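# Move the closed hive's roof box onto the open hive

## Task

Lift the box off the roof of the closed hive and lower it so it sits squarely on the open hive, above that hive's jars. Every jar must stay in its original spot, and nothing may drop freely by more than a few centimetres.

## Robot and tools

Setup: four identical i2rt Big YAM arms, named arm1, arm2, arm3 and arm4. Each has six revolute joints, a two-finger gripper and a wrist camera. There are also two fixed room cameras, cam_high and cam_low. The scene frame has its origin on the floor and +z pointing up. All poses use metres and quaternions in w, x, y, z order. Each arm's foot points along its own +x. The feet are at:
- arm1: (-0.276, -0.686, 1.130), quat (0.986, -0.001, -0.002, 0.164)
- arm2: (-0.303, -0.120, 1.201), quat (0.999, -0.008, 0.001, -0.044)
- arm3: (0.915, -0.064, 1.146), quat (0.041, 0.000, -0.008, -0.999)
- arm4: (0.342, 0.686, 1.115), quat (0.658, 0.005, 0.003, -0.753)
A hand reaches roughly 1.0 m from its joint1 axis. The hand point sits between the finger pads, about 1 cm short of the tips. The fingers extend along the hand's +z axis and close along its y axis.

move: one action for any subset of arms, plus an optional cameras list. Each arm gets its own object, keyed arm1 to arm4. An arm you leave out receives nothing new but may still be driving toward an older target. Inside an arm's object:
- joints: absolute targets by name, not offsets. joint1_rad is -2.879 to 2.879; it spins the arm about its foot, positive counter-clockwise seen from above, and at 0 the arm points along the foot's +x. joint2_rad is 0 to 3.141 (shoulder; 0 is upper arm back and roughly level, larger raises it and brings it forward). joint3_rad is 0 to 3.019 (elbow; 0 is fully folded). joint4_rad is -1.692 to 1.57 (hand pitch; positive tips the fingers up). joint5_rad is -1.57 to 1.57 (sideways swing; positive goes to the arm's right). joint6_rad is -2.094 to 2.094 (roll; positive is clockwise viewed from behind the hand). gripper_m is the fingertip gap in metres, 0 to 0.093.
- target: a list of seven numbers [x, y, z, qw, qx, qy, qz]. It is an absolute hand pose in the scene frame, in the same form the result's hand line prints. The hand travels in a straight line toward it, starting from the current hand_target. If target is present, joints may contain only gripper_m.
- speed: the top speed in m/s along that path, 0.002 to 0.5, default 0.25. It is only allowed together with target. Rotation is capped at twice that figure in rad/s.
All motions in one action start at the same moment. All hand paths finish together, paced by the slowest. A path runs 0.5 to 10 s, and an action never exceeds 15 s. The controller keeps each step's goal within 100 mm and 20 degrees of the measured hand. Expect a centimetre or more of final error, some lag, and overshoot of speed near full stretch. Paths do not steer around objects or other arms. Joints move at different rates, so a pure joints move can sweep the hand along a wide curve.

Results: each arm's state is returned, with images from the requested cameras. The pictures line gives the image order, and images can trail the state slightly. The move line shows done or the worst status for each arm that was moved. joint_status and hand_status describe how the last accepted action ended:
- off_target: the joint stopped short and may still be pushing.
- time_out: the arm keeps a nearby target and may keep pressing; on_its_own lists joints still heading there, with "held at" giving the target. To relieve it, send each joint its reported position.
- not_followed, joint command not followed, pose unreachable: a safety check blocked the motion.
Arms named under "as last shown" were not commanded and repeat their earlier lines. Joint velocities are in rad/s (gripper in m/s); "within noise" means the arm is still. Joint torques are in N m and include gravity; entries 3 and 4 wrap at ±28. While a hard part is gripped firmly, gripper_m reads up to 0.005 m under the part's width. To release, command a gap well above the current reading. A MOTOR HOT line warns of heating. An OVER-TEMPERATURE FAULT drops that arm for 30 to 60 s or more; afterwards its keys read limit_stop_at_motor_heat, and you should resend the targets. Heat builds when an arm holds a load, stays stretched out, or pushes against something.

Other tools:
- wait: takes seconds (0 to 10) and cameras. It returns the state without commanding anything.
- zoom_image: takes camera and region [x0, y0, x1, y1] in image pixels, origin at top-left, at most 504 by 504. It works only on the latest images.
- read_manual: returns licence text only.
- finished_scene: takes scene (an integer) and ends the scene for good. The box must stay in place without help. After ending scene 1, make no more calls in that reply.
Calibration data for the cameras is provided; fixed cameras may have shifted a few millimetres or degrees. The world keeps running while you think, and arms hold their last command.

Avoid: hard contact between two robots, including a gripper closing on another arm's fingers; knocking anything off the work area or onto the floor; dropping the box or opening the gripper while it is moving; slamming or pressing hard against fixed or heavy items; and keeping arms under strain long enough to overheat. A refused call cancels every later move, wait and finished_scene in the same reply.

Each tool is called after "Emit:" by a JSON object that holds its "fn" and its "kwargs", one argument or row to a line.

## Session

Emit:
{"fn": "move", "kwargs": {

}}

Emit:
{"fn": "zoom_image", "kwargs": {
  "camera": "cam_high",
  "region": [290, 180, 510, 400]
}}

Emit:
{"fn": "zoom_image", "kwargs": {
  "camera": "cam_low",
  "region": [310, 180, 530, 300]
}}

Scene clock: 0.00 s.
Joint torques (N m): no reading
Heat: arm1: hottest joint3_rad 37 °C; arm2: hottest joint2_rad 36 °C; arm3: hottest joint2_rad 35 °C; arm4: hottest joint3_rad 38 °C.
Joint velocities: within noise
arm1.joint_positions: joint1_rad=+0.165 joint2_rad=+0.548 joint3_rad=+1.345 joint4_rad=-1.232 joint5_rad=-0.217 joint6_rad=-0.340 gripper_m=+0.09396
arm1.joint_status: not commanded
arm1.hand: x=-0.1000 y=-0.5475 z=+1.6867 quat_wxyz=(-0.528, +0.393, -0.741, -0.131) (m; scene frame)
arm1.hand_target: x=-0.1029 y=-0.5491 z=+1.6986 quat_wxyz=(-0.539, +0.391, -0.734, -0.131) (m; scene frame)
arm1.hand_status: not commanded
arm2.joint_positions: joint1_rad=+0.846 joint2_rad=+0.537 joint3_rad=+1.332 joint4_rad=-1.274 joint5_rad=+0.017 joint6_rad=-0.402 gripper_m=+0.09396
arm2.joint_status: not commanded
arm2.hand: x=-0.1402 y=+0.0363 z=+1.7392 quat_wxyz=(-0.507, +0.469, -0.719, -0.080) (m; scene frame)
arm2.hand_target: x=-0.1423 y=+0.0344 z=+1.7476 quat_wxyz=(-0.515, +0.466, -0.715, -0.081) (m; scene frame)
arm2.hand_status: not commanded
arm3.joint_positions: joint1_rad=-0.153 joint2_rad=+0.543 joint3_rad=+1.419 joint4_rad=-1.380 joint5_rad=-0.220 joint6_rad=+0.181 gripper_m=+0.09396
arm3.joint_status: not commanded
arm3.hand: x=+0.7213 y=-0.0788 z=+1.7060 quat_wxyz=(-0.129, -0.856, +0.056, +0.498) (m; scene frame)
arm3.hand_target: x=+0.7238 y=-0.0788 z=+1.7172 quat_wxyz=(-0.129, -0.849, +0.054, +0.510) (m; scene frame)
arm3.hand_status: not commanded
arm4.joint_positions: joint1_rad=+0.337 joint2_rad=+0.580 joint3_rad=+1.357 joint4_rad=-1.358 joint5_rad=+0.031 joint6_rad=-0.490 gripper_m=+0.09396
arm4.joint_status: not commanded
arm4.hand: x=+0.3795 y=+0.4625 z=+1.6399 quat_wxyz=(-0.273, -0.382, -0.795, +0.384) (m; scene frame)
arm4.hand_target: x=+0.3789 y=+0.4651 z=+1.6508 quat_wxyz=(-0.280, -0.380, -0.789, +0.393) (m; scene frame)
arm4.hand_status: not commanded
pictures: arm1_cam_wrist, arm2_cam_wrist, arm3_cam_wrist, arm4_cam_wrist, cam_high, cam_low
camera_calibration:
arm1_cam_wrist: T_world_to_cam=[[0.717935, -0.658263, 0.226405, -0.671194], [-0.518785, -0.722822, -0.456498, 0.32259], [0.464147, 0.21028, -0.860436, 1.73569], [0, 0, 0, 1]] pos_world=[-0.156387, -0.573629, 1.79267]
arm2_cam_wrist: T_world_to_cam=[[0.750784, -0.568314, 0.336665, -0.457574], [-0.462424, -0.816155, -0.346491, 0.566671], [0.471686, 0.104457, -0.875557, 1.71317], [0, 0, 0, 1]] pos_world=[-0.202496, 0.0234931, 1.85037]
arm3_cam_wrist: T_world_to_cam=[[-0.0422967, 0.959898, -0.277139, 0.579653], [0.909831, -0.0776075, -0.407658, 0.036436], [-0.412818, -0.269393, -0.870062, 1.88686], [0, 0, 0, 1]] pos_world=[0.770298, -0.0452735, 1.81719]
arm4_cam_wrist: T_world_to_cam=[[-0.811195, -0.420478, 0.406401, -0.165021], [-0.547005, 0.791326, -0.27311, 0.294883], [-0.206759, -0.443848, -0.871923, 1.83841], [0, 0, 0, 1]] pos_world=[0.407546, 0.513237, 1.75055]

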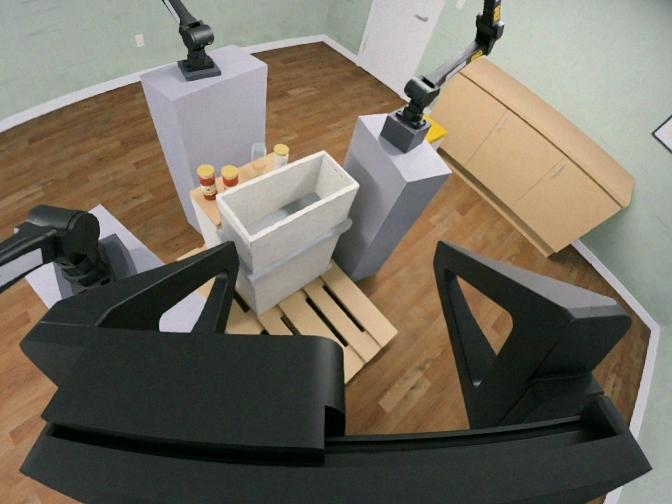

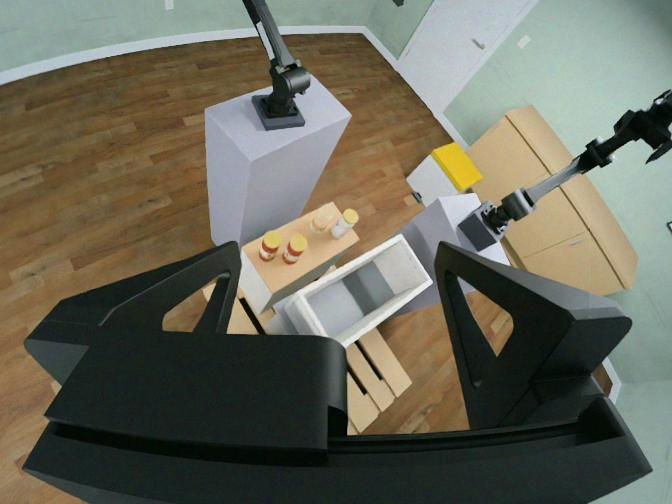

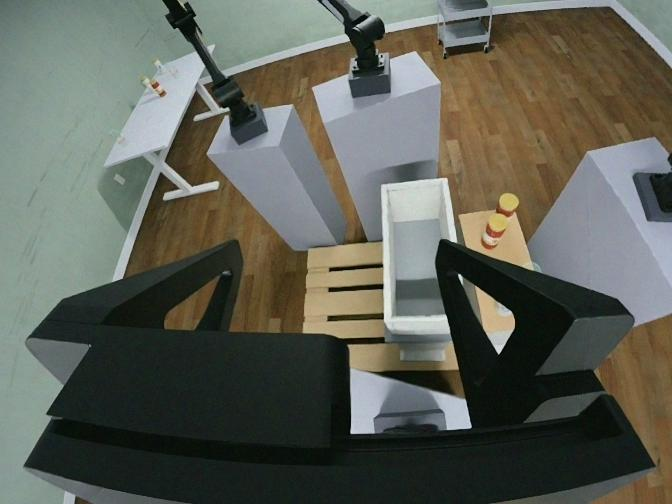

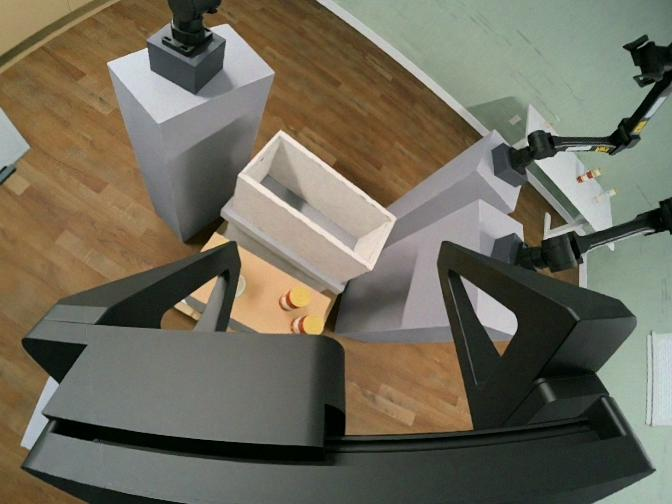

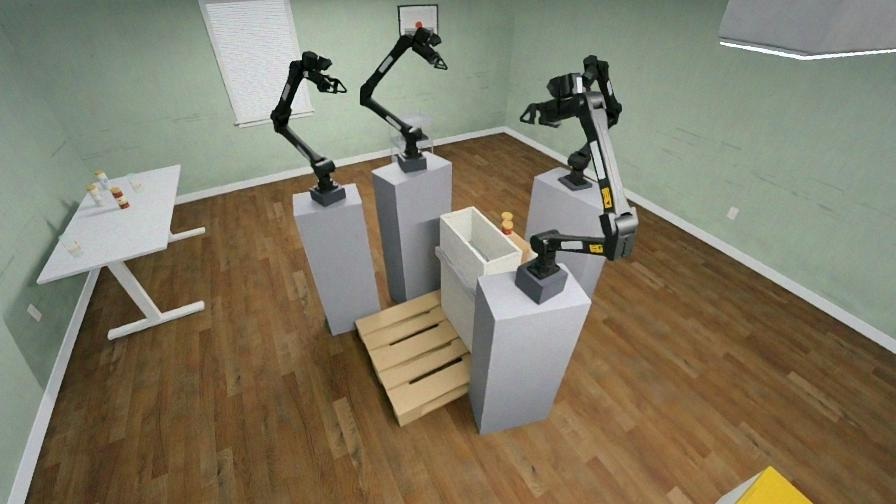

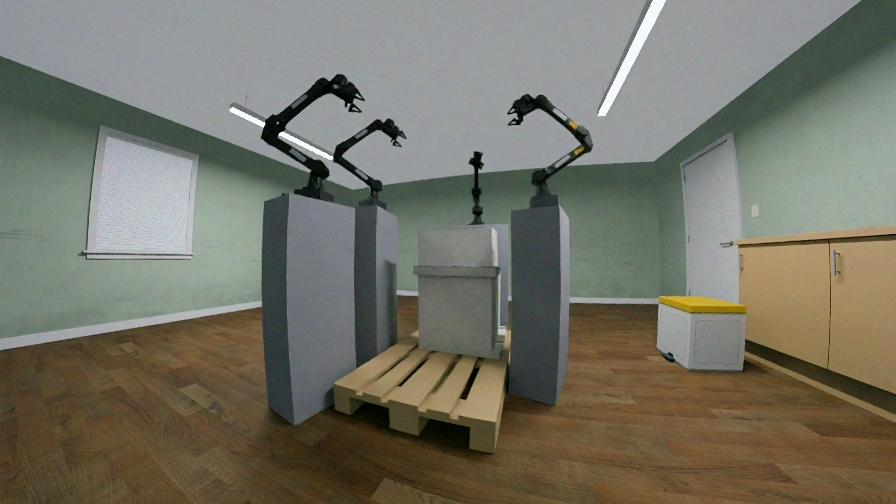

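Scaled by 2.291.

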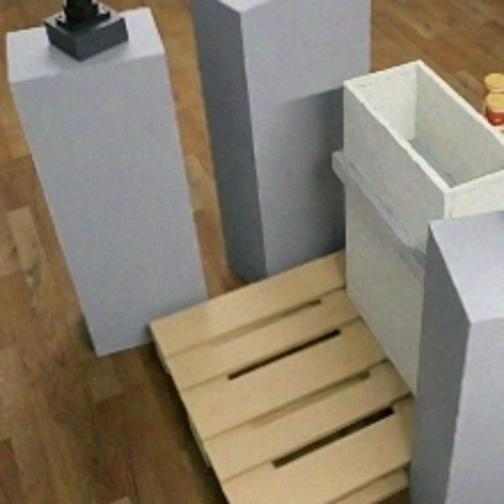

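Scaled by 2.291.

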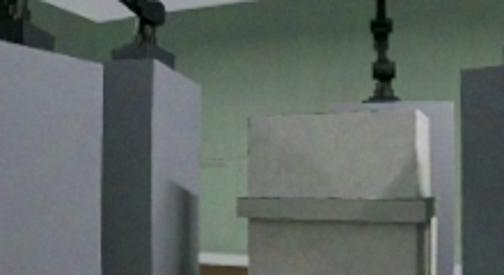

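Emit:
{"fn": "zoom_image", "kwargs": {
  "camera": "cam_high",
  "region": [430, 195, 540, 285]
}}

Emit:
{"fn": "zoom_image", "kwargs": {
  "camera": "arm4_cam_wrist",
  "region": [180, 110, 420, 350]
}}

Emit:
{"fn": "zoom_image", "kwargs": {
  "camera": "arm3_cam_wrist",
  "region": [360, 160, 560, 380]
}}

Emit:
{"fn": "zoom_image", "kwargs": {
  "camera": "arm2_cam_wrist",
  "region": [230, 190, 450, 410]
}}

Scaled by 4.582.

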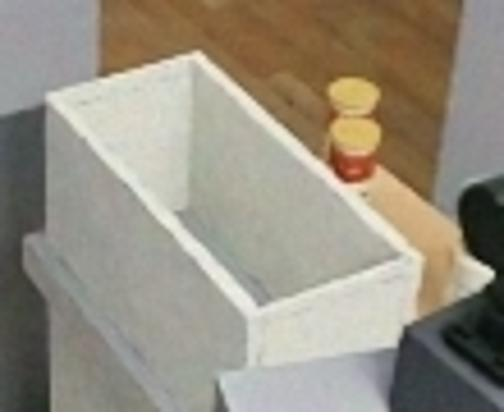

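Scaled by 2.100 from the camera's 672x504 image, which has a finer 960x720 frame.

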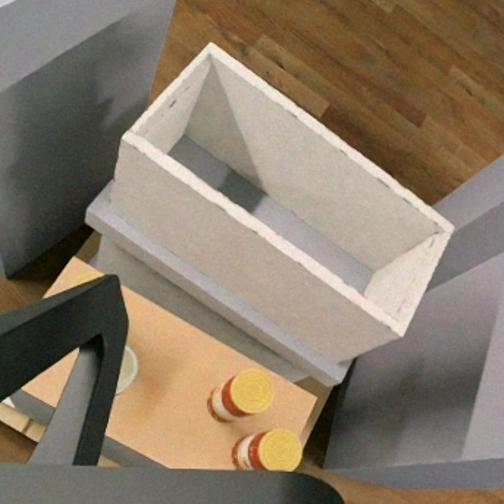

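Scaled by 2.291 from the camera's 672x504 image, which has a finer 960x720 frame.

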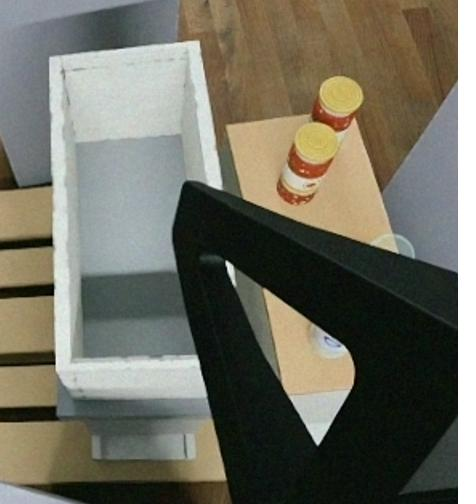

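Scaled by 2.291 from the camera's 672x504 image, which has a finer 960x720 frame.

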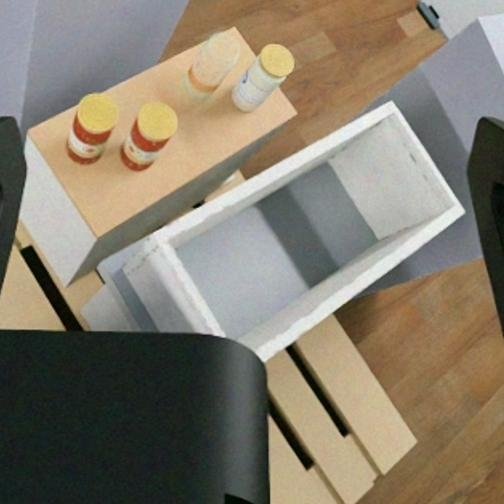

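Emit:
{"fn": "move", "kwargs": {
  "arm4": {"joints": {"joint1_rad": 0.0, "joint2_rad": 0.42, "joint4_rad": -1.62, "joint5_rad": 0.0, "joint6_rad": 0.0}},
  "cameras": ["arm4_cam_wrist","arm1_cam_wrist"]
}}

Scene clock: 16.63 s.
Joint torques (N m): arm1=[0.44 4.37 9.46 1.8 -0.02 0] | arm2=[-0.09 3.49 10.06 2.84 -0.07 -0.09] | arm3=[0.97 4.66 9.43 2.19 -0.03 -0.11] | arm4=[-2.08 7.06 9.37 1.68 -0.12 0.05]
Heat: arm1: hottest joint3_rad 40 °C; arm2: hottest joint3_rad 36 °C; arm3: hottest joint3_rad 35 °C; arm4: hottest joint3_rad 41 °C.
move: arm4 done
Joint velocities: within noise
arm1, arm2, arm3: as last shown
arm4.joint_positions: joint1_rad=+0.009 joint2_rad=+0.414 joint3_rad=+1.357 joint4_rad=-1.610 joint5_rad=+0.003 joint6_rad=-0.008 gripper_m=+0.09396
arm4.joint_status: all done
arm4.hand: x=+0.3243 y=+0.5606 z=+1.6147 quat_wxyz=(-0.285, -0.675, -0.598, +0.326) (m; scene frame)
arm4.hand_target: x=+0.3240 y=+0.5632 z=+1.6209 quat_wxyz=(-0.287, -0.678, -0.592, +0.326) (m; scene frame)
arm4.hand_status: not commanded
pictures: arm1_cam_wrist, arm4_cam_wrist
camera_calibration:
arm1_cam_wrist: T_world_to_cam=[[0.717935, -0.658263, 0.226405, -0.671194], [-0.518785, -0.722822, -0.456498, 0.32259], [0.464147, 0.21028, -0.860436, 1.73569], [0, 0, 0, 1]] pos_world=[-0.156387, -0.573629, 1.79267]
arm4_cam_wrist: T_world_to_cam=[[-0.993647, 0.112025, 0.0107597, 0.241142], [0.104594, 0.954544, -0.279117, -0.113003], [-0.0415386, -0.276218, -0.960197, 1.84365], [0, 0, 0, 1]] pos_world=[0.328011, 0.590101, 1.73613]

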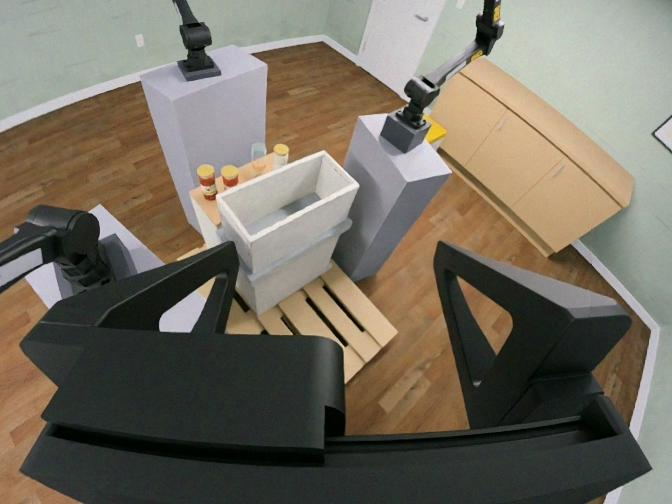

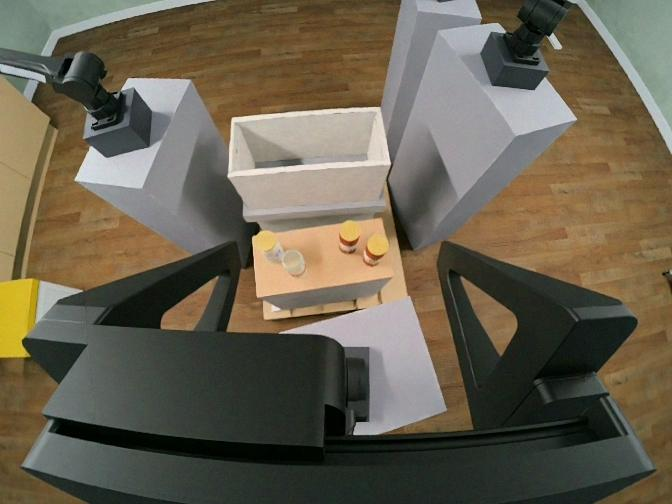

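Emit:
{"fn": "zoom_image", "kwargs": {
  "camera": "arm4_cam_wrist",
  "region": [215, 95, 415, 325]
}}

Scaled by 2.191 from the camera's 672x504 image, which has a finer 960x720 frame.

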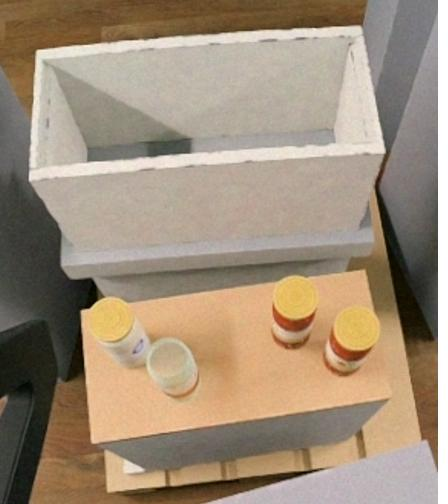

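Emit:
{"fn": "move", "kwargs": {
  "arm2": {"target": [0.085, -0.018, 1.27, 0, 0.7071, -0.7071, 0], "speed": 0.2, "joints": {"gripper_m": 0.05}},
  "arm3": {"target": [0.585, -0.018, 1.27, 0, 0.7071, -0.7071, 0], "speed": 0.2, "joints": {"gripper_m": 0.05}}
}}

Scene clock: 31.83 s.
Joint torques (N m): arm1=[0.5 4.42 9.44 1.8 -0.02 0] | arm2=[-0.5 -10.11 11.14 1.31 -0.1 -0.27] | arm3=[0.38 -7.88 9.95 0.76 0.07 0.09] | arm4=[-2.43 6.77 9.28 1.4 -0.14 0.09]
Heat: arm1: hottest joint3_rad 42 °C; arm2: hottest joint3_rad 38 °C; arm3: hottest joint3_rad 36 °C; arm4: hottest joint3_rad 42 °C.
move: arm2 off_target; arm3 done
Joint velocities: within noise
arm1, arm4: as last shown
arm2.joint_positions: joint1_rad=+0.339 joint2_rad=+1.495 joint3_rad=+0.954 joint4_rad=-1.048 joint5_rad=-0.017 joint6_rad=-1.305 gripper_m=+0.05007
arm2.joint_status: all done
arm2.hand: x=+0.0680 y=-0.0215 z=+1.2670 quat_wxyz=(+0.011, +0.702, -0.712, -0.008) (m; scene frame)
arm2.hand_target: x=+0.0845 y=-0.0182 z=+1.2702 quat_wxyz=(+0.000, +0.707, -0.707, +0.000) (m; scene frame)
arm2.hand_status: off_target (0.018 m and 1.7 deg from the pose sent, 0.523 m and 65.8 deg at the start)
arm3.joint_positions: joint1_rad=-0.196 joint2_rad=+1.265 joint3_rad=+0.885 joint4_rad=-1.202 joint5_rad=+0.018 joint6_rad=+1.429 gripper_m=+0.05012
arm3.joint_status: all done
arm3.hand: x=+0.5929 y=-0.0217 z=+1.2676 quat_wxyz=(+0.005, -0.717, +0.697, -0.005) (m; scene frame)
arm3.hand_target: x=+0.5852 y=-0.0180 z=+1.2700 quat_wxyz=(+0.000, -0.707, +0.707, +0.000) (m; scene frame)
arm3.hand_status: done (0.009 m and 1.8 deg from the pose sent, 0.461 m and 99.7 deg at the start)
arm4.joint_positions: joint1_rad=+0.009 joint2_rad=+0.414 joint3_rad=+1.357 joint4_rad=-1.610 joint5_rad=+0.003 joint6_rad=-0.007 gripper_m=+0.09396
arm4.hand: x=+0.3244 y=+0.5607 z=+1.6147 quat_wxyz=(-0.285, -0.675, -0.598, +0.325) (m; scene frame)
pictures: arm1_cam_wrist, arm2_cam_wrist, arm3_cam_wrist, arm4_cam_wrist, cam_high, cam_low
camera_calibration:
arm1_cam_wrist: T_world_to_cam=[[0.717935, -0.658263, 0.226405, -0.671194], [-0.518785, -0.722822, -0.456498, 0.32259], [0.464147, 0.21028, -0.860436, 1.73569], [0, 0, 0, 1]] pos_world=[-0.156387, -0.573629, 1.79267]
arm2_cam_wrist: T_world_to_cam=[[0.998659, -0.0466054, -0.022542, -0.038303], [-0.022317, -0.780431, 0.624844, -0.807578], [-0.0467136, -0.623503, -0.780424, 1.10664], [0, 0, 0, 1]] pos_world=[0.0719242, 0.0579511, 1.3674]
arm3_cam_wrist: T_world_to_cam=[[0.999441, 0.0328144, 0.00643857, -0.599392], [0.0228665, -0.811124, 0.584427, -0.768704], [0.0244001, -0.583953, -0.811421, 1.12739], [0, 0, 0, 1]] pos_world=[0.589126, 0.0544944, 1.3679]
arm4_cam_wrist: T_world_to_cam=[[-0.993613, 0.11243, 0.00964757, 0.242822], [0.105307, 0.954582, -0.278717, -0.113954], [-0.0405454, -0.27592, -0.960325, 1.84337], [0, 0, 0, 1]] pos_world=[0.328012, 0.590101, 1.73613]

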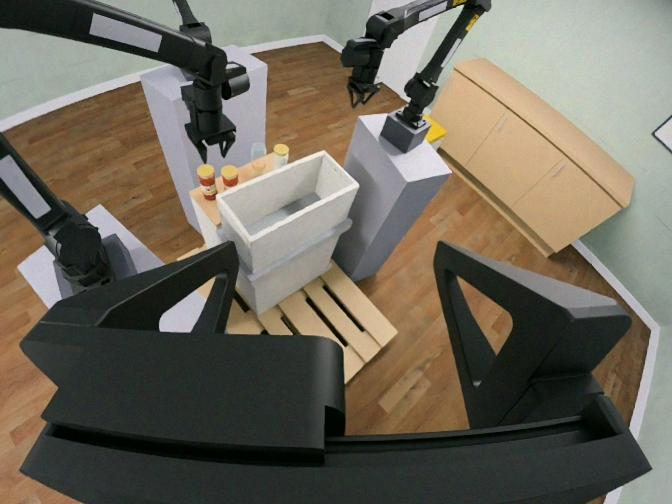

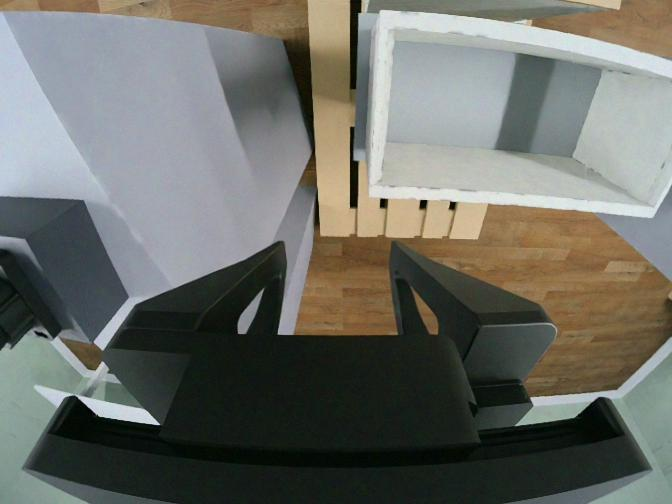

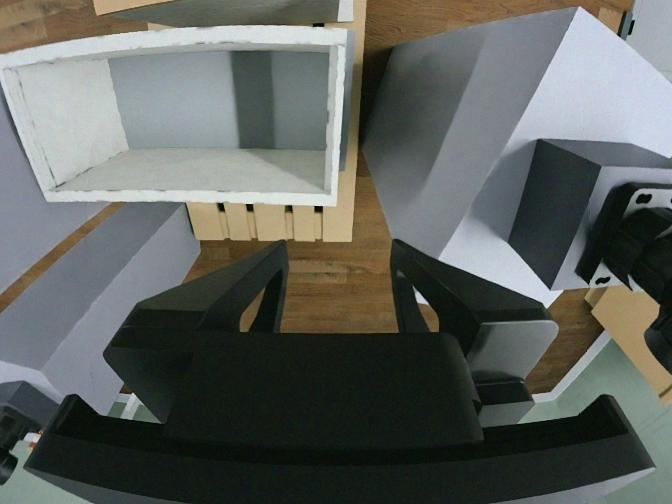

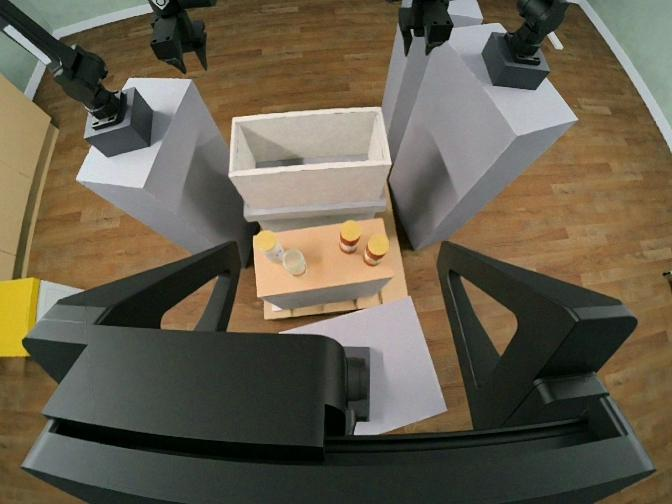

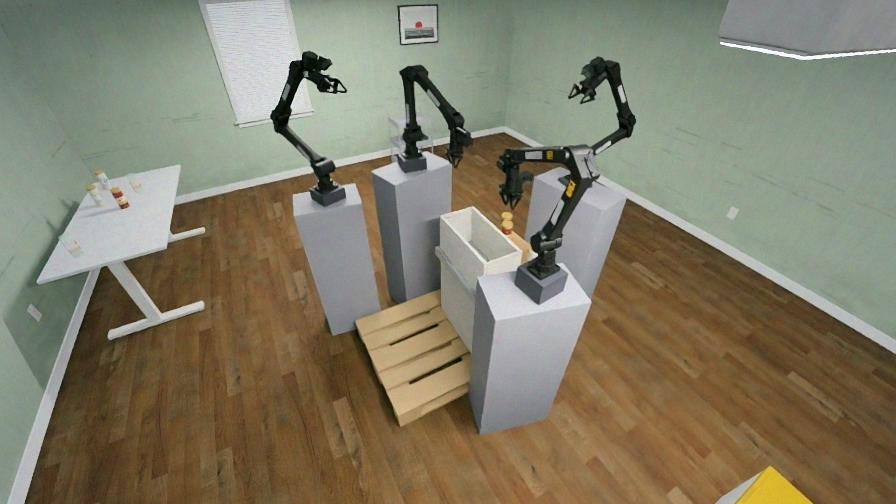

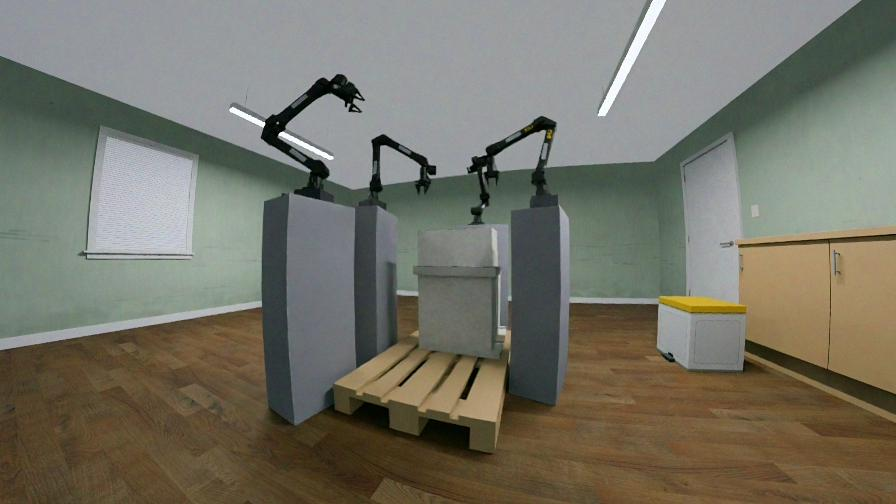

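Emit:
{"fn": "move", "kwargs": {
  "arm2": {"target": [0.125, -0.026, 1.12, 0, 0.688, -0.7255, 0], "speed": 0.15},
  "arm3": {"target": [0.583, -0.028, 1.12, 0, 0.701, -0.713, 0], "speed": 0.15},
  "cameras": ["arm2_cam_wrist","arm3_cam_wrist","arm4_cam_wrist"]
}}

Scene clock: 40.67 s.
Joint torques (N m): arm1=[0.44 4.42 9.44 1.8 -0.02 0] | arm2=[-1.2 -12.75 7.75 1.35 -0.1 -0.11] | arm3=[2.08 -9.35 6.68 0.73 0.08 0.11] | arm4=[-2.37 7.12 9.09 1.62 -0.1 0.04]
Heat: arm1: hottest joint3_rad 43 °C; arm2: hottest joint3_rad 37 °C; arm3: hottest joint3_rad 36 °C; arm4: hottest joint3_rad 43 °C.
move: arm2 off_target; arm3 done
Joint velocities: within noise
arm1, arm4: as last shown
arm2.joint_positions: joint1_rad=+0.316 joint2_rad=+1.855 joint3_rad=+0.954 joint4_rad=-0.671 joint5_rad=-0.017 joint6_rad=-1.305 gripper_m=+0.05007
arm2.joint_status: not commanded
arm2.hand: x=+0.1147 y=-0.0219 z=+1.1257 quat_wxyz=(+0.003, +0.694, -0.720, -0.003) (m; scene frame)
arm2.hand_target: x=+0.1246 y=-0.0260 z=+1.1202 quat_wxyz=(+0.000, +0.688, -0.726, +0.000) (m; scene frame)
arm2.hand_status: off_target (0.012 m and 1.0 deg from the pose sent, 0.158 m and 2.7 deg at the start)
arm3.joint_positions: joint1_rad=-0.193 joint2_rad=+1.537 joint3_rad=+0.692 joint4_rad=-0.724 joint5_rad=+0.018 joint6_rad=+1.470 gripper_m=+0.05012
arm3.joint_status: not commanded
arm3.hand: x=+0.5871 y=-0.0246 z=+1.1226 quat_wxyz=(+0.001, -0.704, +0.711, +0.000) (m; scene frame)
arm3.hand_target: x=+0.5832 y=-0.0280 z=+1.1201 quat_wxyz=(+0.000, -0.701, +0.713, +0.000) (m; scene frame)
arm3.hand_status: done (0.006 m and 0.4 deg from the pose sent, 0.148 m and 2.7 deg at the start)
pictures: arm2_cam_wrist, arm3_cam_wrist, arm4_cam_wrist
camera_calibration:
arm2_cam_wrist: T_world_to_cam=[[0.997619, -0.0687339, -0.00572389, -0.107434], [-0.0503052, -0.781888, 0.621386, -0.711507], [-0.0471857, -0.619619, -0.783483, 1.00182], [0, 0, 0, 1]] pos_world=[0.118657, 0.0570406, 1.22641]
arm3_cam_wrist: T_world_to_cam=[[0.99997, -0.00470124, -0.00611984, -0.579599], [-0.00025025, -0.812357, 0.58316, -0.671139], [-0.00771307, -0.583141, -0.812334, 1.0281], [0, 0, 0, 1]] pos_world=[0.587344, 0.0515995, 1.223]
arm4_cam_wrist: T_world_to_cam=[[-0.993613, 0.11243, 0.00964757, 0.242822], [0.105307, 0.954582, -0.278717, -0.113954], [-0.0405454, -0.27592, -0.960325, 1.84337], [0, 0, 0, 1]] pos_world=[0.328012, 0.590101, 1.73613]

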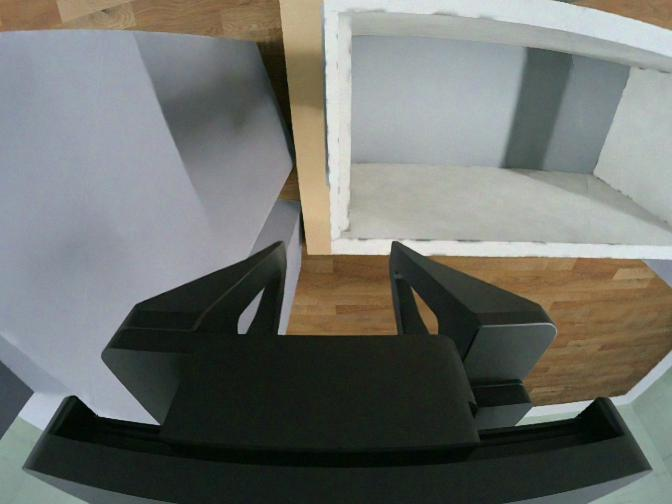

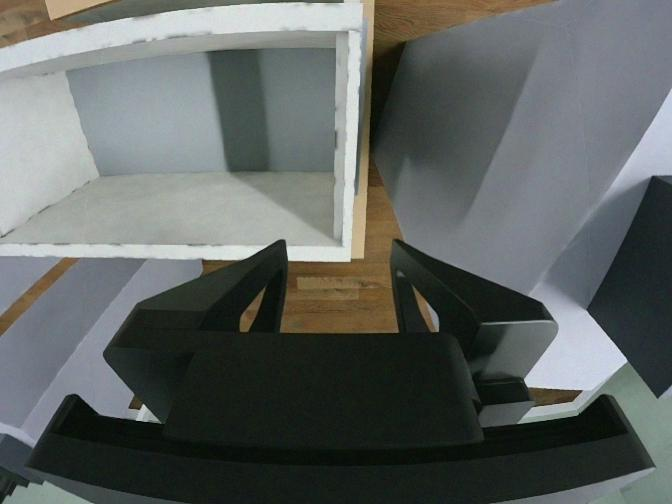

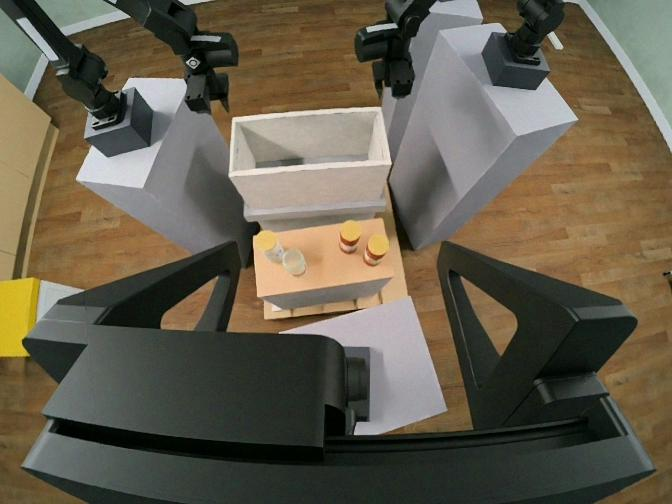

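Emit:
{"fn": "move", "kwargs": {
  "arm2": {"target": [0.122, -0.034, 1.02, 0, 0.687, -0.7265, 0], "speed": 0.1},
  "arm3": {"target": [0.592, -0.034, 1.02, 0, 0.700, -0.714, 0], "speed": 0.1},
  "cameras": ["arm2_cam_wrist","arm3_cam_wrist","arm4_cam_wrist"]
}}

Scene clock: 45.47 s.
Joint torques (N m): arm1=[0.56 4.37 9.47 1.81 -0.02 0] | arm2=[-1.26 -14.04 5.59 1.4 -0.12 -0.19] | arm3=[2.14 -10.81 3.71 0.73 0.09 0.11] | arm4=[-2.49 7.36 9.36 1.51 -0.14 0.04]
Heat: arm1: hottest joint3_rad 43 °C; arm2: hottest joint3_rad 37 °C; arm3: hottest joint3_rad 36 °C; arm4: hottest joint3_rad 43 °C.
move: arm2 off_target; arm3 done
Joint velocities: within noise
arm1, arm4: as last shown
arm2.joint_positions: joint1_rad=+0.303 joint2_rad=+2.092 joint3_rad=+0.954 joint4_rad=-0.428 joint5_rad=-0.017 joint6_rad=-1.305 gripper_m=+0.05007
arm2.joint_status: not commanded
arm2.hand: x=+0.1165 y=-0.0287 z=+1.0290 quat_wxyz=(+0.000, +0.689, -0.725, -0.001) (m; scene frame)
arm2.hand_target: x=+0.1216 y=-0.0341 z=+1.0202 quat_wxyz=(+0.000, +0.687, -0.727, +0.000) (m; scene frame)
arm2.hand_status: off_target (0.012 m and 0.4 deg from the pose sent, 0.107 m and 1.2 deg at the start)
arm3.joint_positions: joint1_rad=-0.182 joint2_rad=+1.818 joint3_rad=+0.631 joint4_rad=-0.378 joint5_rad=+0.018 joint6_rad=+1.483 gripper_m=+0.05012
arm3.joint_status: not commanded
arm3.hand: x=+0.5926 y=-0.0302 z=+1.0240 quat_wxyz=(+0.000, -0.703, +0.712, +0.001) (m; scene frame)
arm3.hand_target: x=+0.5921 y=-0.0339 z=+1.0201 quat_wxyz=(+0.000, -0.700, +0.714, +0.000) (m; scene frame)
arm3.hand_status: done (0.006 m and 0.4 deg from the pose sent, 0.103 m and 0.6 deg at the start)
pictures: arm2_cam_wrist, arm3_cam_wrist, arm4_cam_wrist
camera_calibration:
arm2_cam_wrist: T_world_to_cam=[[0.996666, -0.0815824, 0.0010713, -0.117505], [-0.0646801, -0.782036, 0.619867, -0.653395], [-0.0497325, -0.61787, -0.784706, 0.923496], [0, 0, 0, 1]] pos_world=[0.12078, 0.0500352, 1.12982]
arm3_cam_wrist: T_world_to_cam=[[0.99991, -0.00787602, -0.0108575, -0.581023], [-0.0000732352, -0.812649, 0.582753, -0.61788], [-0.0134131, -0.5827, -0.812577, 0.948508], [0, 0, 0, 1]] pos_world=[0.593648, 0.0459996, 1.1245]
arm4_cam_wrist: T_world_to_cam=[[-0.993613, 0.11243, 0.00964757, 0.242822], [0.105307, 0.954582, -0.278717, -0.113954], [-0.0405454, -0.27592, -0.960325, 1.84337], [0, 0, 0, 1]] pos_world=[0.328012, 0.590101, 1.73613]

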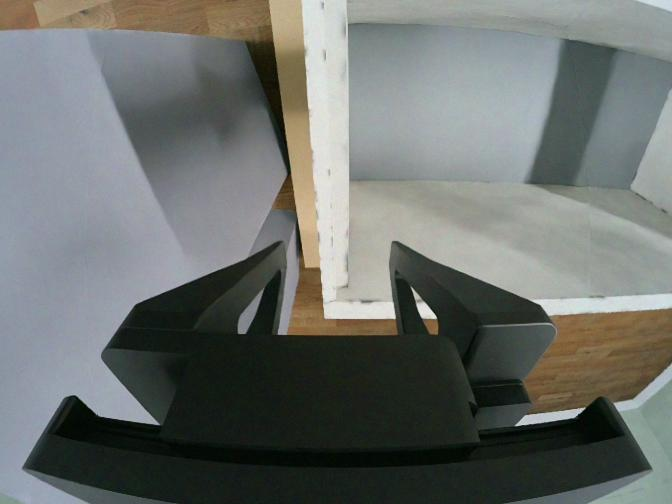

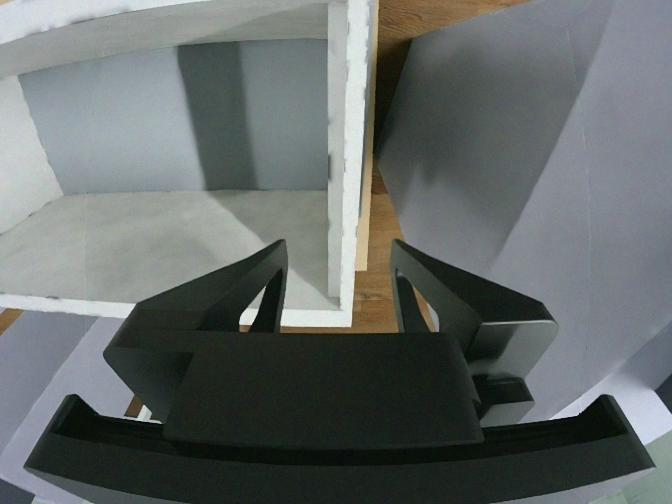

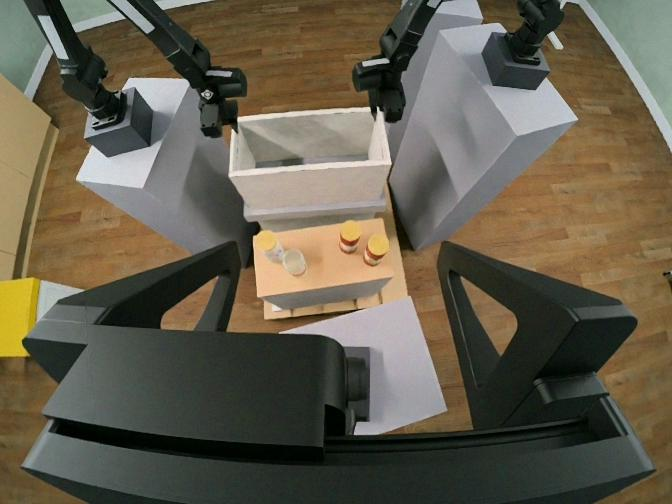

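Emit:
{"fn": "move", "kwargs": {
  "arm2": {"target": [0.115, -0.038, 0.965, 0, 0.6865, -0.727, 0], "speed": 0.06},
  "arm3": {"target": [0.596, -0.038, 0.965, 0, 0.699, -0.715, 0], "speed": 0.06},
  "cameras": ["arm2_cam_wrist","arm3_cam_wrist","arm4_cam_wrist"]
}}

Scene clock: 50.83 s.
Joint torques (N m): arm1=[0.5 4.37 9.46 1.78 -0.02 0] | arm2=[-1.26 -14.33 4.57 1.37 -0.11 -0.23] | arm3=[2.14 -11.63 2.7 0.76 0.09 0.08] | arm4=[-2.26 6.95 9.28 1.44 -0.11 0.07]
Heat: arm1: hottest joint3_rad 44 °C; arm2: hottest joint3_rad 37 °C; arm3: hottest joint3_rad 36 °C; arm4: hottest joint3_rad 43 °C.
move: arm2 off_target; arm3 done
Joint velocities: within noise
arm1, arm4: as last shown
arm2.joint_positions: joint1_rad=+0.299 joint2_rad=+2.229 joint3_rad=+0.968 joint4_rad=-0.302 joint5_rad=-0.017 joint6_rad=-1.305 gripper_m=+0.05007
arm2.joint_status: not commanded
arm2.hand: x=+0.1118 y=-0.0322 z=+0.9755 quat_wxyz=(-0.001, +0.688, -0.726, +0.000) (m; scene frame)
arm2.hand_target: x=+0.1145 y=-0.0381 z=+0.9652 quat_wxyz=(+0.000, +0.686, -0.727, +0.000) (m; scene frame)
arm2.hand_status: off_target (0.012 m and 0.2 deg from the pose sent, 0.065 m and 0.4 deg at the start)
arm3.joint_positions: joint1_rad=-0.174 joint2_rad=+2.003 joint3_rad=+0.631 joint4_rad=-0.199 joint5_rad=+0.018 joint6_rad=+1.495 gripper_m=+0.05012
arm3.joint_status: not commanded
arm3.hand: x=+0.5997 y=-0.0346 z=+0.9688 quat_wxyz=(+0.002, -0.702, +0.713, -0.001) (m; scene frame)
arm3.hand_target: x=+0.5962 y=-0.0380 z=+0.9651 quat_wxyz=(+0.000, -0.699, +0.715, +0.000) (m; scene frame)
arm3.hand_status: done (0.006 m and 0.5 deg from the pose sent, 0.060 m and 0.6 deg at the start)
pictures: arm2_cam_wrist, arm3_cam_wrist, arm4_cam_wrist
camera_calibration:
arm2_cam_wrist: T_world_to_cam=[[0.996347, -0.0853042, 0.00404436, -0.115954], [-0.0694852, -0.782229, 0.619104, -0.622035], [-0.0496486, -0.617123, -0.785299, 0.879724], [0, 0, 0, 1]] pos_world=[0.115985, 0.0464331, 1.07642]
arm3_cam_wrist: T_world_to_cam=[[0.999934, -0.0104023, -0.00495653, -0.594472], [-0.00555975, -0.812315, 0.583192, -0.586417], [-0.0100928, -0.583125, -0.812319, 0.898846], [0, 0, 0, 1]] pos_world=[0.600244, 0.0416004, 1.0692]
arm4_cam_wrist: T_world_to_cam=[[-0.993613, 0.11243, 0.00964757, 0.242822], [0.105307, 0.954582, -0.278717, -0.113954], [-0.0405454, -0.27592, -0.960325, 1.84337], [0, 0, 0, 1]] pos_world=[0.328012, 0.590101, 1.73613]

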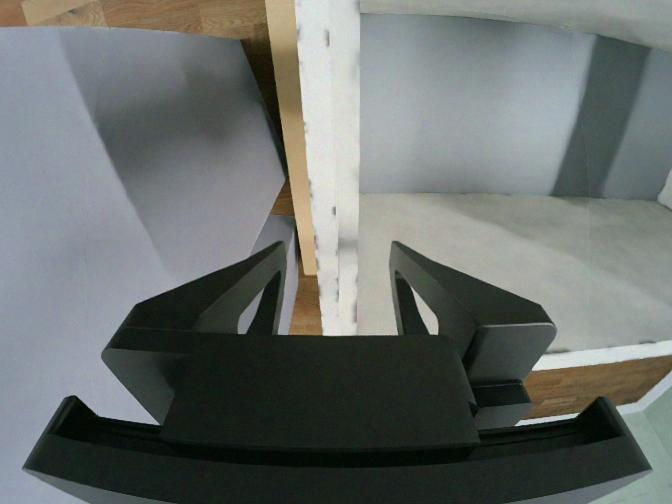

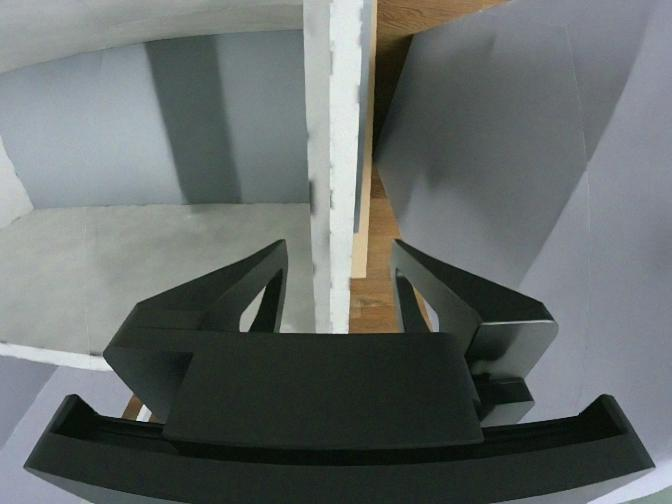

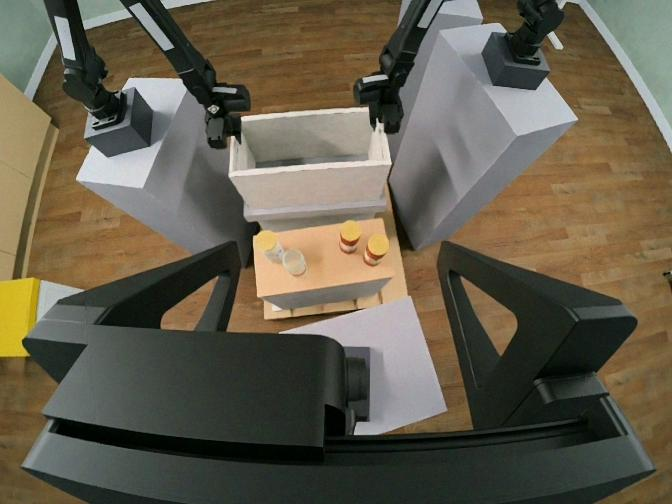

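Emit:
{"fn": "move", "kwargs": {
  "arm2": {"target": [0.104, -0.039, 0.94, 0, 0.693, -0.721, 0], "speed": 0.04},
  "arm3": {"target": [0.596, -0.039, 0.945, 0, 0.699, -0.715, 0], "speed": 0.04},
  "cameras": ["arm2_cam_wrist","arm3_cam_wrist","arm4_cam_wrist"]
}}

Scene clock: 55.97 s.
Joint torques (N m): arm1=[0.5 4.31 9.44 1.78 -0.02 0] | arm2=[-0.97 -14.27 3.44 1.26 -0.12 -0.26] | arm3=[2.14 -11.75 2.44 0.72 0.09 0.1] | arm4=[-1.96 6.77 9.21 1.5 -0.15 0.04]
Heat: arm1: hottest joint3_rad 44 °C; arm2: hottest joint3_rad 36 °C; arm3: hottest joint3_rad 35 °C; arm4: hottest joint3_rad 43 °C.
move: arm2 off_target; arm3 done
Joint velocities: within noise
arm1, arm4: as last shown
arm2.joint_positions: joint1_rad=+0.299 joint2_rad=+2.288 joint3_rad=+0.968 joint4_rad=-0.234 joint5_rad=-0.017 joint6_rad=-1.314 gripper_m=+0.05007
arm2.joint_status: not commanded
arm2.hand: x=+0.1070 y=-0.0336 z=+0.9518 quat_wxyz=(-0.005, +0.691, -0.723, +0.002) (m; scene frame)
arm2.hand_target: x=+0.1037 y=-0.0389 z=+0.9405 quat_wxyz=(+0.000, +0.693, -0.721, +0.000) (m; scene frame)
arm2.hand_status: off_target (0.013 m and 0.7 deg from the pose sent, 0.037 m and 0.8 deg at the start)
arm3.joint_positions: joint1_rad=-0.172 joint2_rad=+2.071 joint3_rad=+0.641 joint4_rad=-0.143 joint5_rad=+0.018 joint6_rad=+1.497 gripper_m=+0.05012
arm3.joint_status: not commanded
arm3.hand: x=+0.6008 y=-0.0356 z=+0.9494 quat_wxyz=(+0.002, -0.702, +0.713, -0.001) (m; scene frame)
arm3.hand_target: x=+0.5962 y=-0.0390 z=+0.9451 quat_wxyz=(+0.000, -0.699, +0.715, +0.000) (m; scene frame)
arm3.hand_status: done (0.007 m and 0.5 deg from the pose sent, 0.025 m and 0.5 deg at the start)
pictures: arm2_cam_wrist, arm3_cam_wrist, arm4_cam_wrist
camera_calibration:
arm2_cam_wrist: T_world_to_cam=[[0.996964, -0.0768678, 0.0124474, -0.118971], [-0.0681439, -0.783876, 0.617167, -0.607137], [-0.0376831, -0.616141, -0.786734, 0.86019], [0, 0, 0, 1]] pos_world=[0.109651, 0.0449329, 1.05293]
arm3_cam_wrist: T_world_to_cam=[[0.999936, -0.010789, -0.00344152, -0.597153], [-0.00675605, -0.812225, 0.583305, -0.575313], [-0.00908855, -0.583244, -0.812246, 0.881838], [0, 0, 0, 1]] pos_world=[0.601243, 0.0406006, 1.0498]
arm4_cam_wrist: T_world_to_cam=[[-0.993613, 0.11243, 0.00964757, 0.242822], [0.105307, 0.954582, -0.278717, -0.113954], [-0.0405454, -0.27592, -0.960325, 1.84337], [0, 0, 0, 1]] pos_world=[0.328012, 0.590101, 1.73613]

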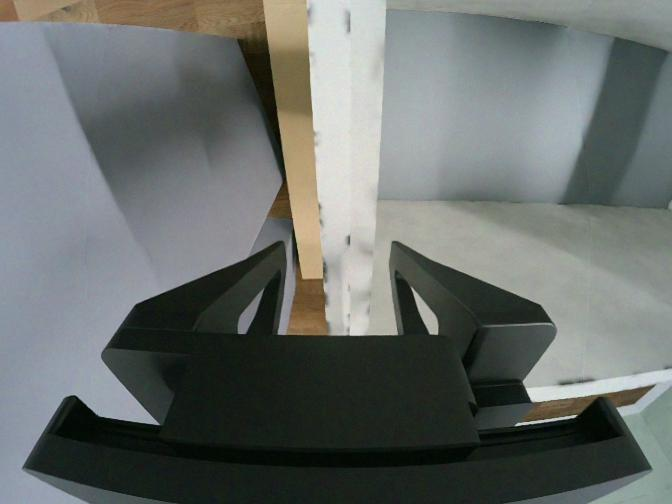

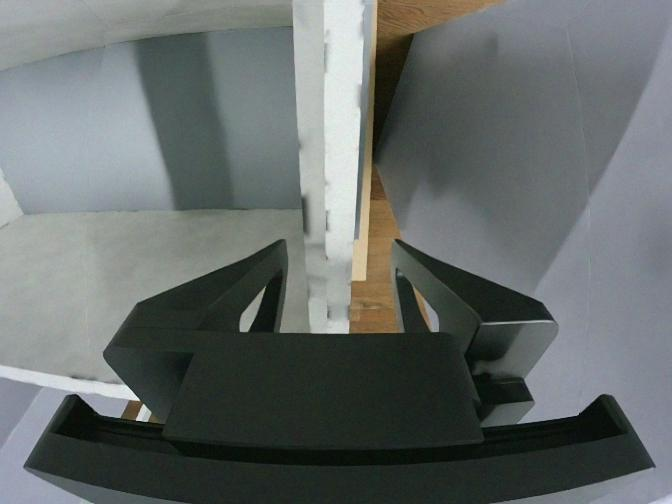

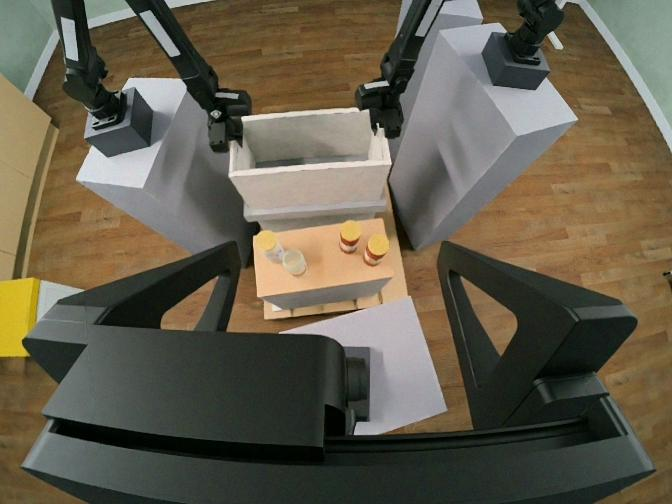

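Emit:
{"fn": "move", "kwargs": {
  "arm2": {"target": [0.104, -0.040, 0.905, 0, 0.693, -0.721, 0], "speed": 0.04},
  "arm3": {"target": [0.596, -0.040, 0.91, 0, 0.699, -0.715, 0], "speed": 0.04},
  "cameras": ["arm2_cam_wrist","arm3_cam_wrist","arm4_cam_wrist"]
}}

Scene clock: 61.90 s.
Joint torques (N m): arm1=[0.38 4.42 9.44 1.83 -0.03 0.01] | arm2=[-1.32 -14.51 3.1 1.35 -0.12 -0.3] | arm3=[2.2 -12.51 1.48 0.88 0.08 0.1] | arm4=[-2.49 7 9.22 1.55 -0.11 0.03]
Heat: arm1: hottest joint3_rad 45 °C; arm2: hottest joint2_rad 36 °C; arm3: hottest joint3_rad 35 °C; arm4: hottest joint3_rad 44 °C.
move: arm2 off_target; arm3 done
Joint velocities: within noise
arm1, arm4: as last shown
arm2.joint_positions: joint1_rad=+0.299 joint2_rad=+2.385 joint3_rad=+1.004 joint4_rad=-0.178 joint5_rad=-0.017 joint6_rad=-1.315 gripper_m=+0.05007
arm2.joint_status: not commanded
arm2.hand: x=+0.1053 y=-0.0345 z=+0.9166 quat_wxyz=(-0.003, +0.691, -0.723, +0.001) (m; scene frame)
arm2.hand_target: x=+0.1036 y=-0.0399 z=+0.9054 quat_wxyz=(+0.000, +0.693, -0.721, +0.000) (m; scene frame)
arm2.hand_status: off_target (0.013 m and 0.4 deg from the pose sent, 0.047 m and 0.7 deg at the start)
arm3.joint_positions: joint1_rad=-0.171 joint2_rad=+2.192 joint3_rad=+0.677 joint4_rad=-0.054 joint5_rad=+0.018 joint6_rad=+1.498 gripper_m=+0.05012
arm3.joint_status: not commanded
arm3.hand: x=+0.5978 y=-0.0363 z=+0.9148 quat_wxyz=(+0.001, -0.702, +0.713, +0.000) (m; scene frame)
arm3.hand_target: x=+0.5961 y=-0.0399 z=+0.9102 quat_wxyz=(+0.000, -0.699, +0.715, +0.000) (m; scene frame)
arm3.hand_status: done (0.006 m and 0.4 deg from the pose sent, 0.040 m and 0.5 deg at the start)
pictures: arm2_cam_wrist, arm3_cam_wrist, arm4_cam_wrist
camera_calibration:
arm2_cam_wrist: T_world_to_cam=[[0.997092, -0.075747, 0.00840967, -0.113254], [-0.0647283, -0.783423, 0.618109, -0.587413], [-0.0402316, -0.616856, -0.786047, 0.831483], [0, 0, 0, 1]] pos_world=[0.108354, 0.0441344, 1.01762]
arm3_cam_wrist: T_world_to_cam=[[0.999914, -0.0108805, -0.00732627, -0.590823], [-0.00456789, -0.812401, 0.583082, -0.556793], [-0.0122961, -0.582998, -0.81238, 0.855351], [0, 0, 0, 1]] pos_world=[0.598746, 0.0399004, 1.0152]
arm4_cam_wrist: T_world_to_cam=[[-0.993613, 0.11243, 0.00964757, 0.242822], [0.105307, 0.954582, -0.278717, -0.113954], [-0.0405454, -0.27592, -0.960325, 1.84337], [0, 0, 0, 1]] pos_world=[0.328012, 0.590101, 1.73613]

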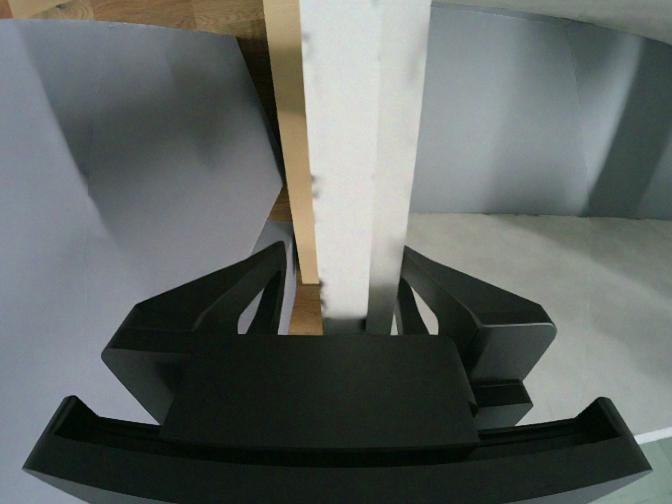

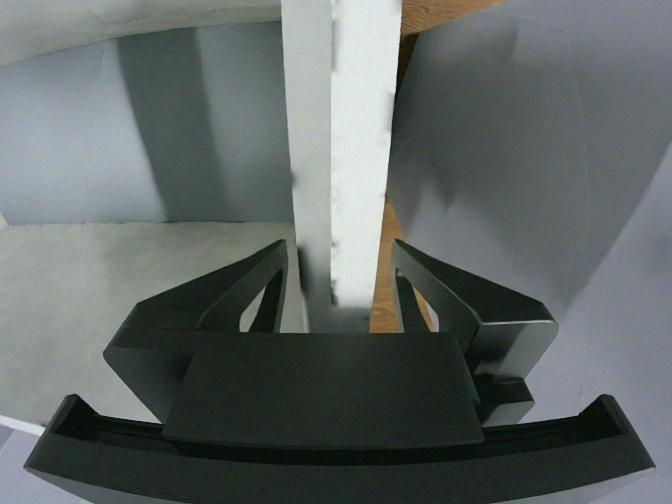

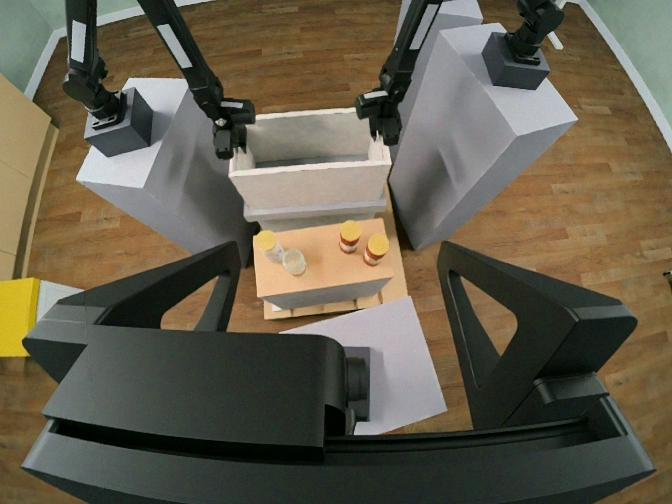

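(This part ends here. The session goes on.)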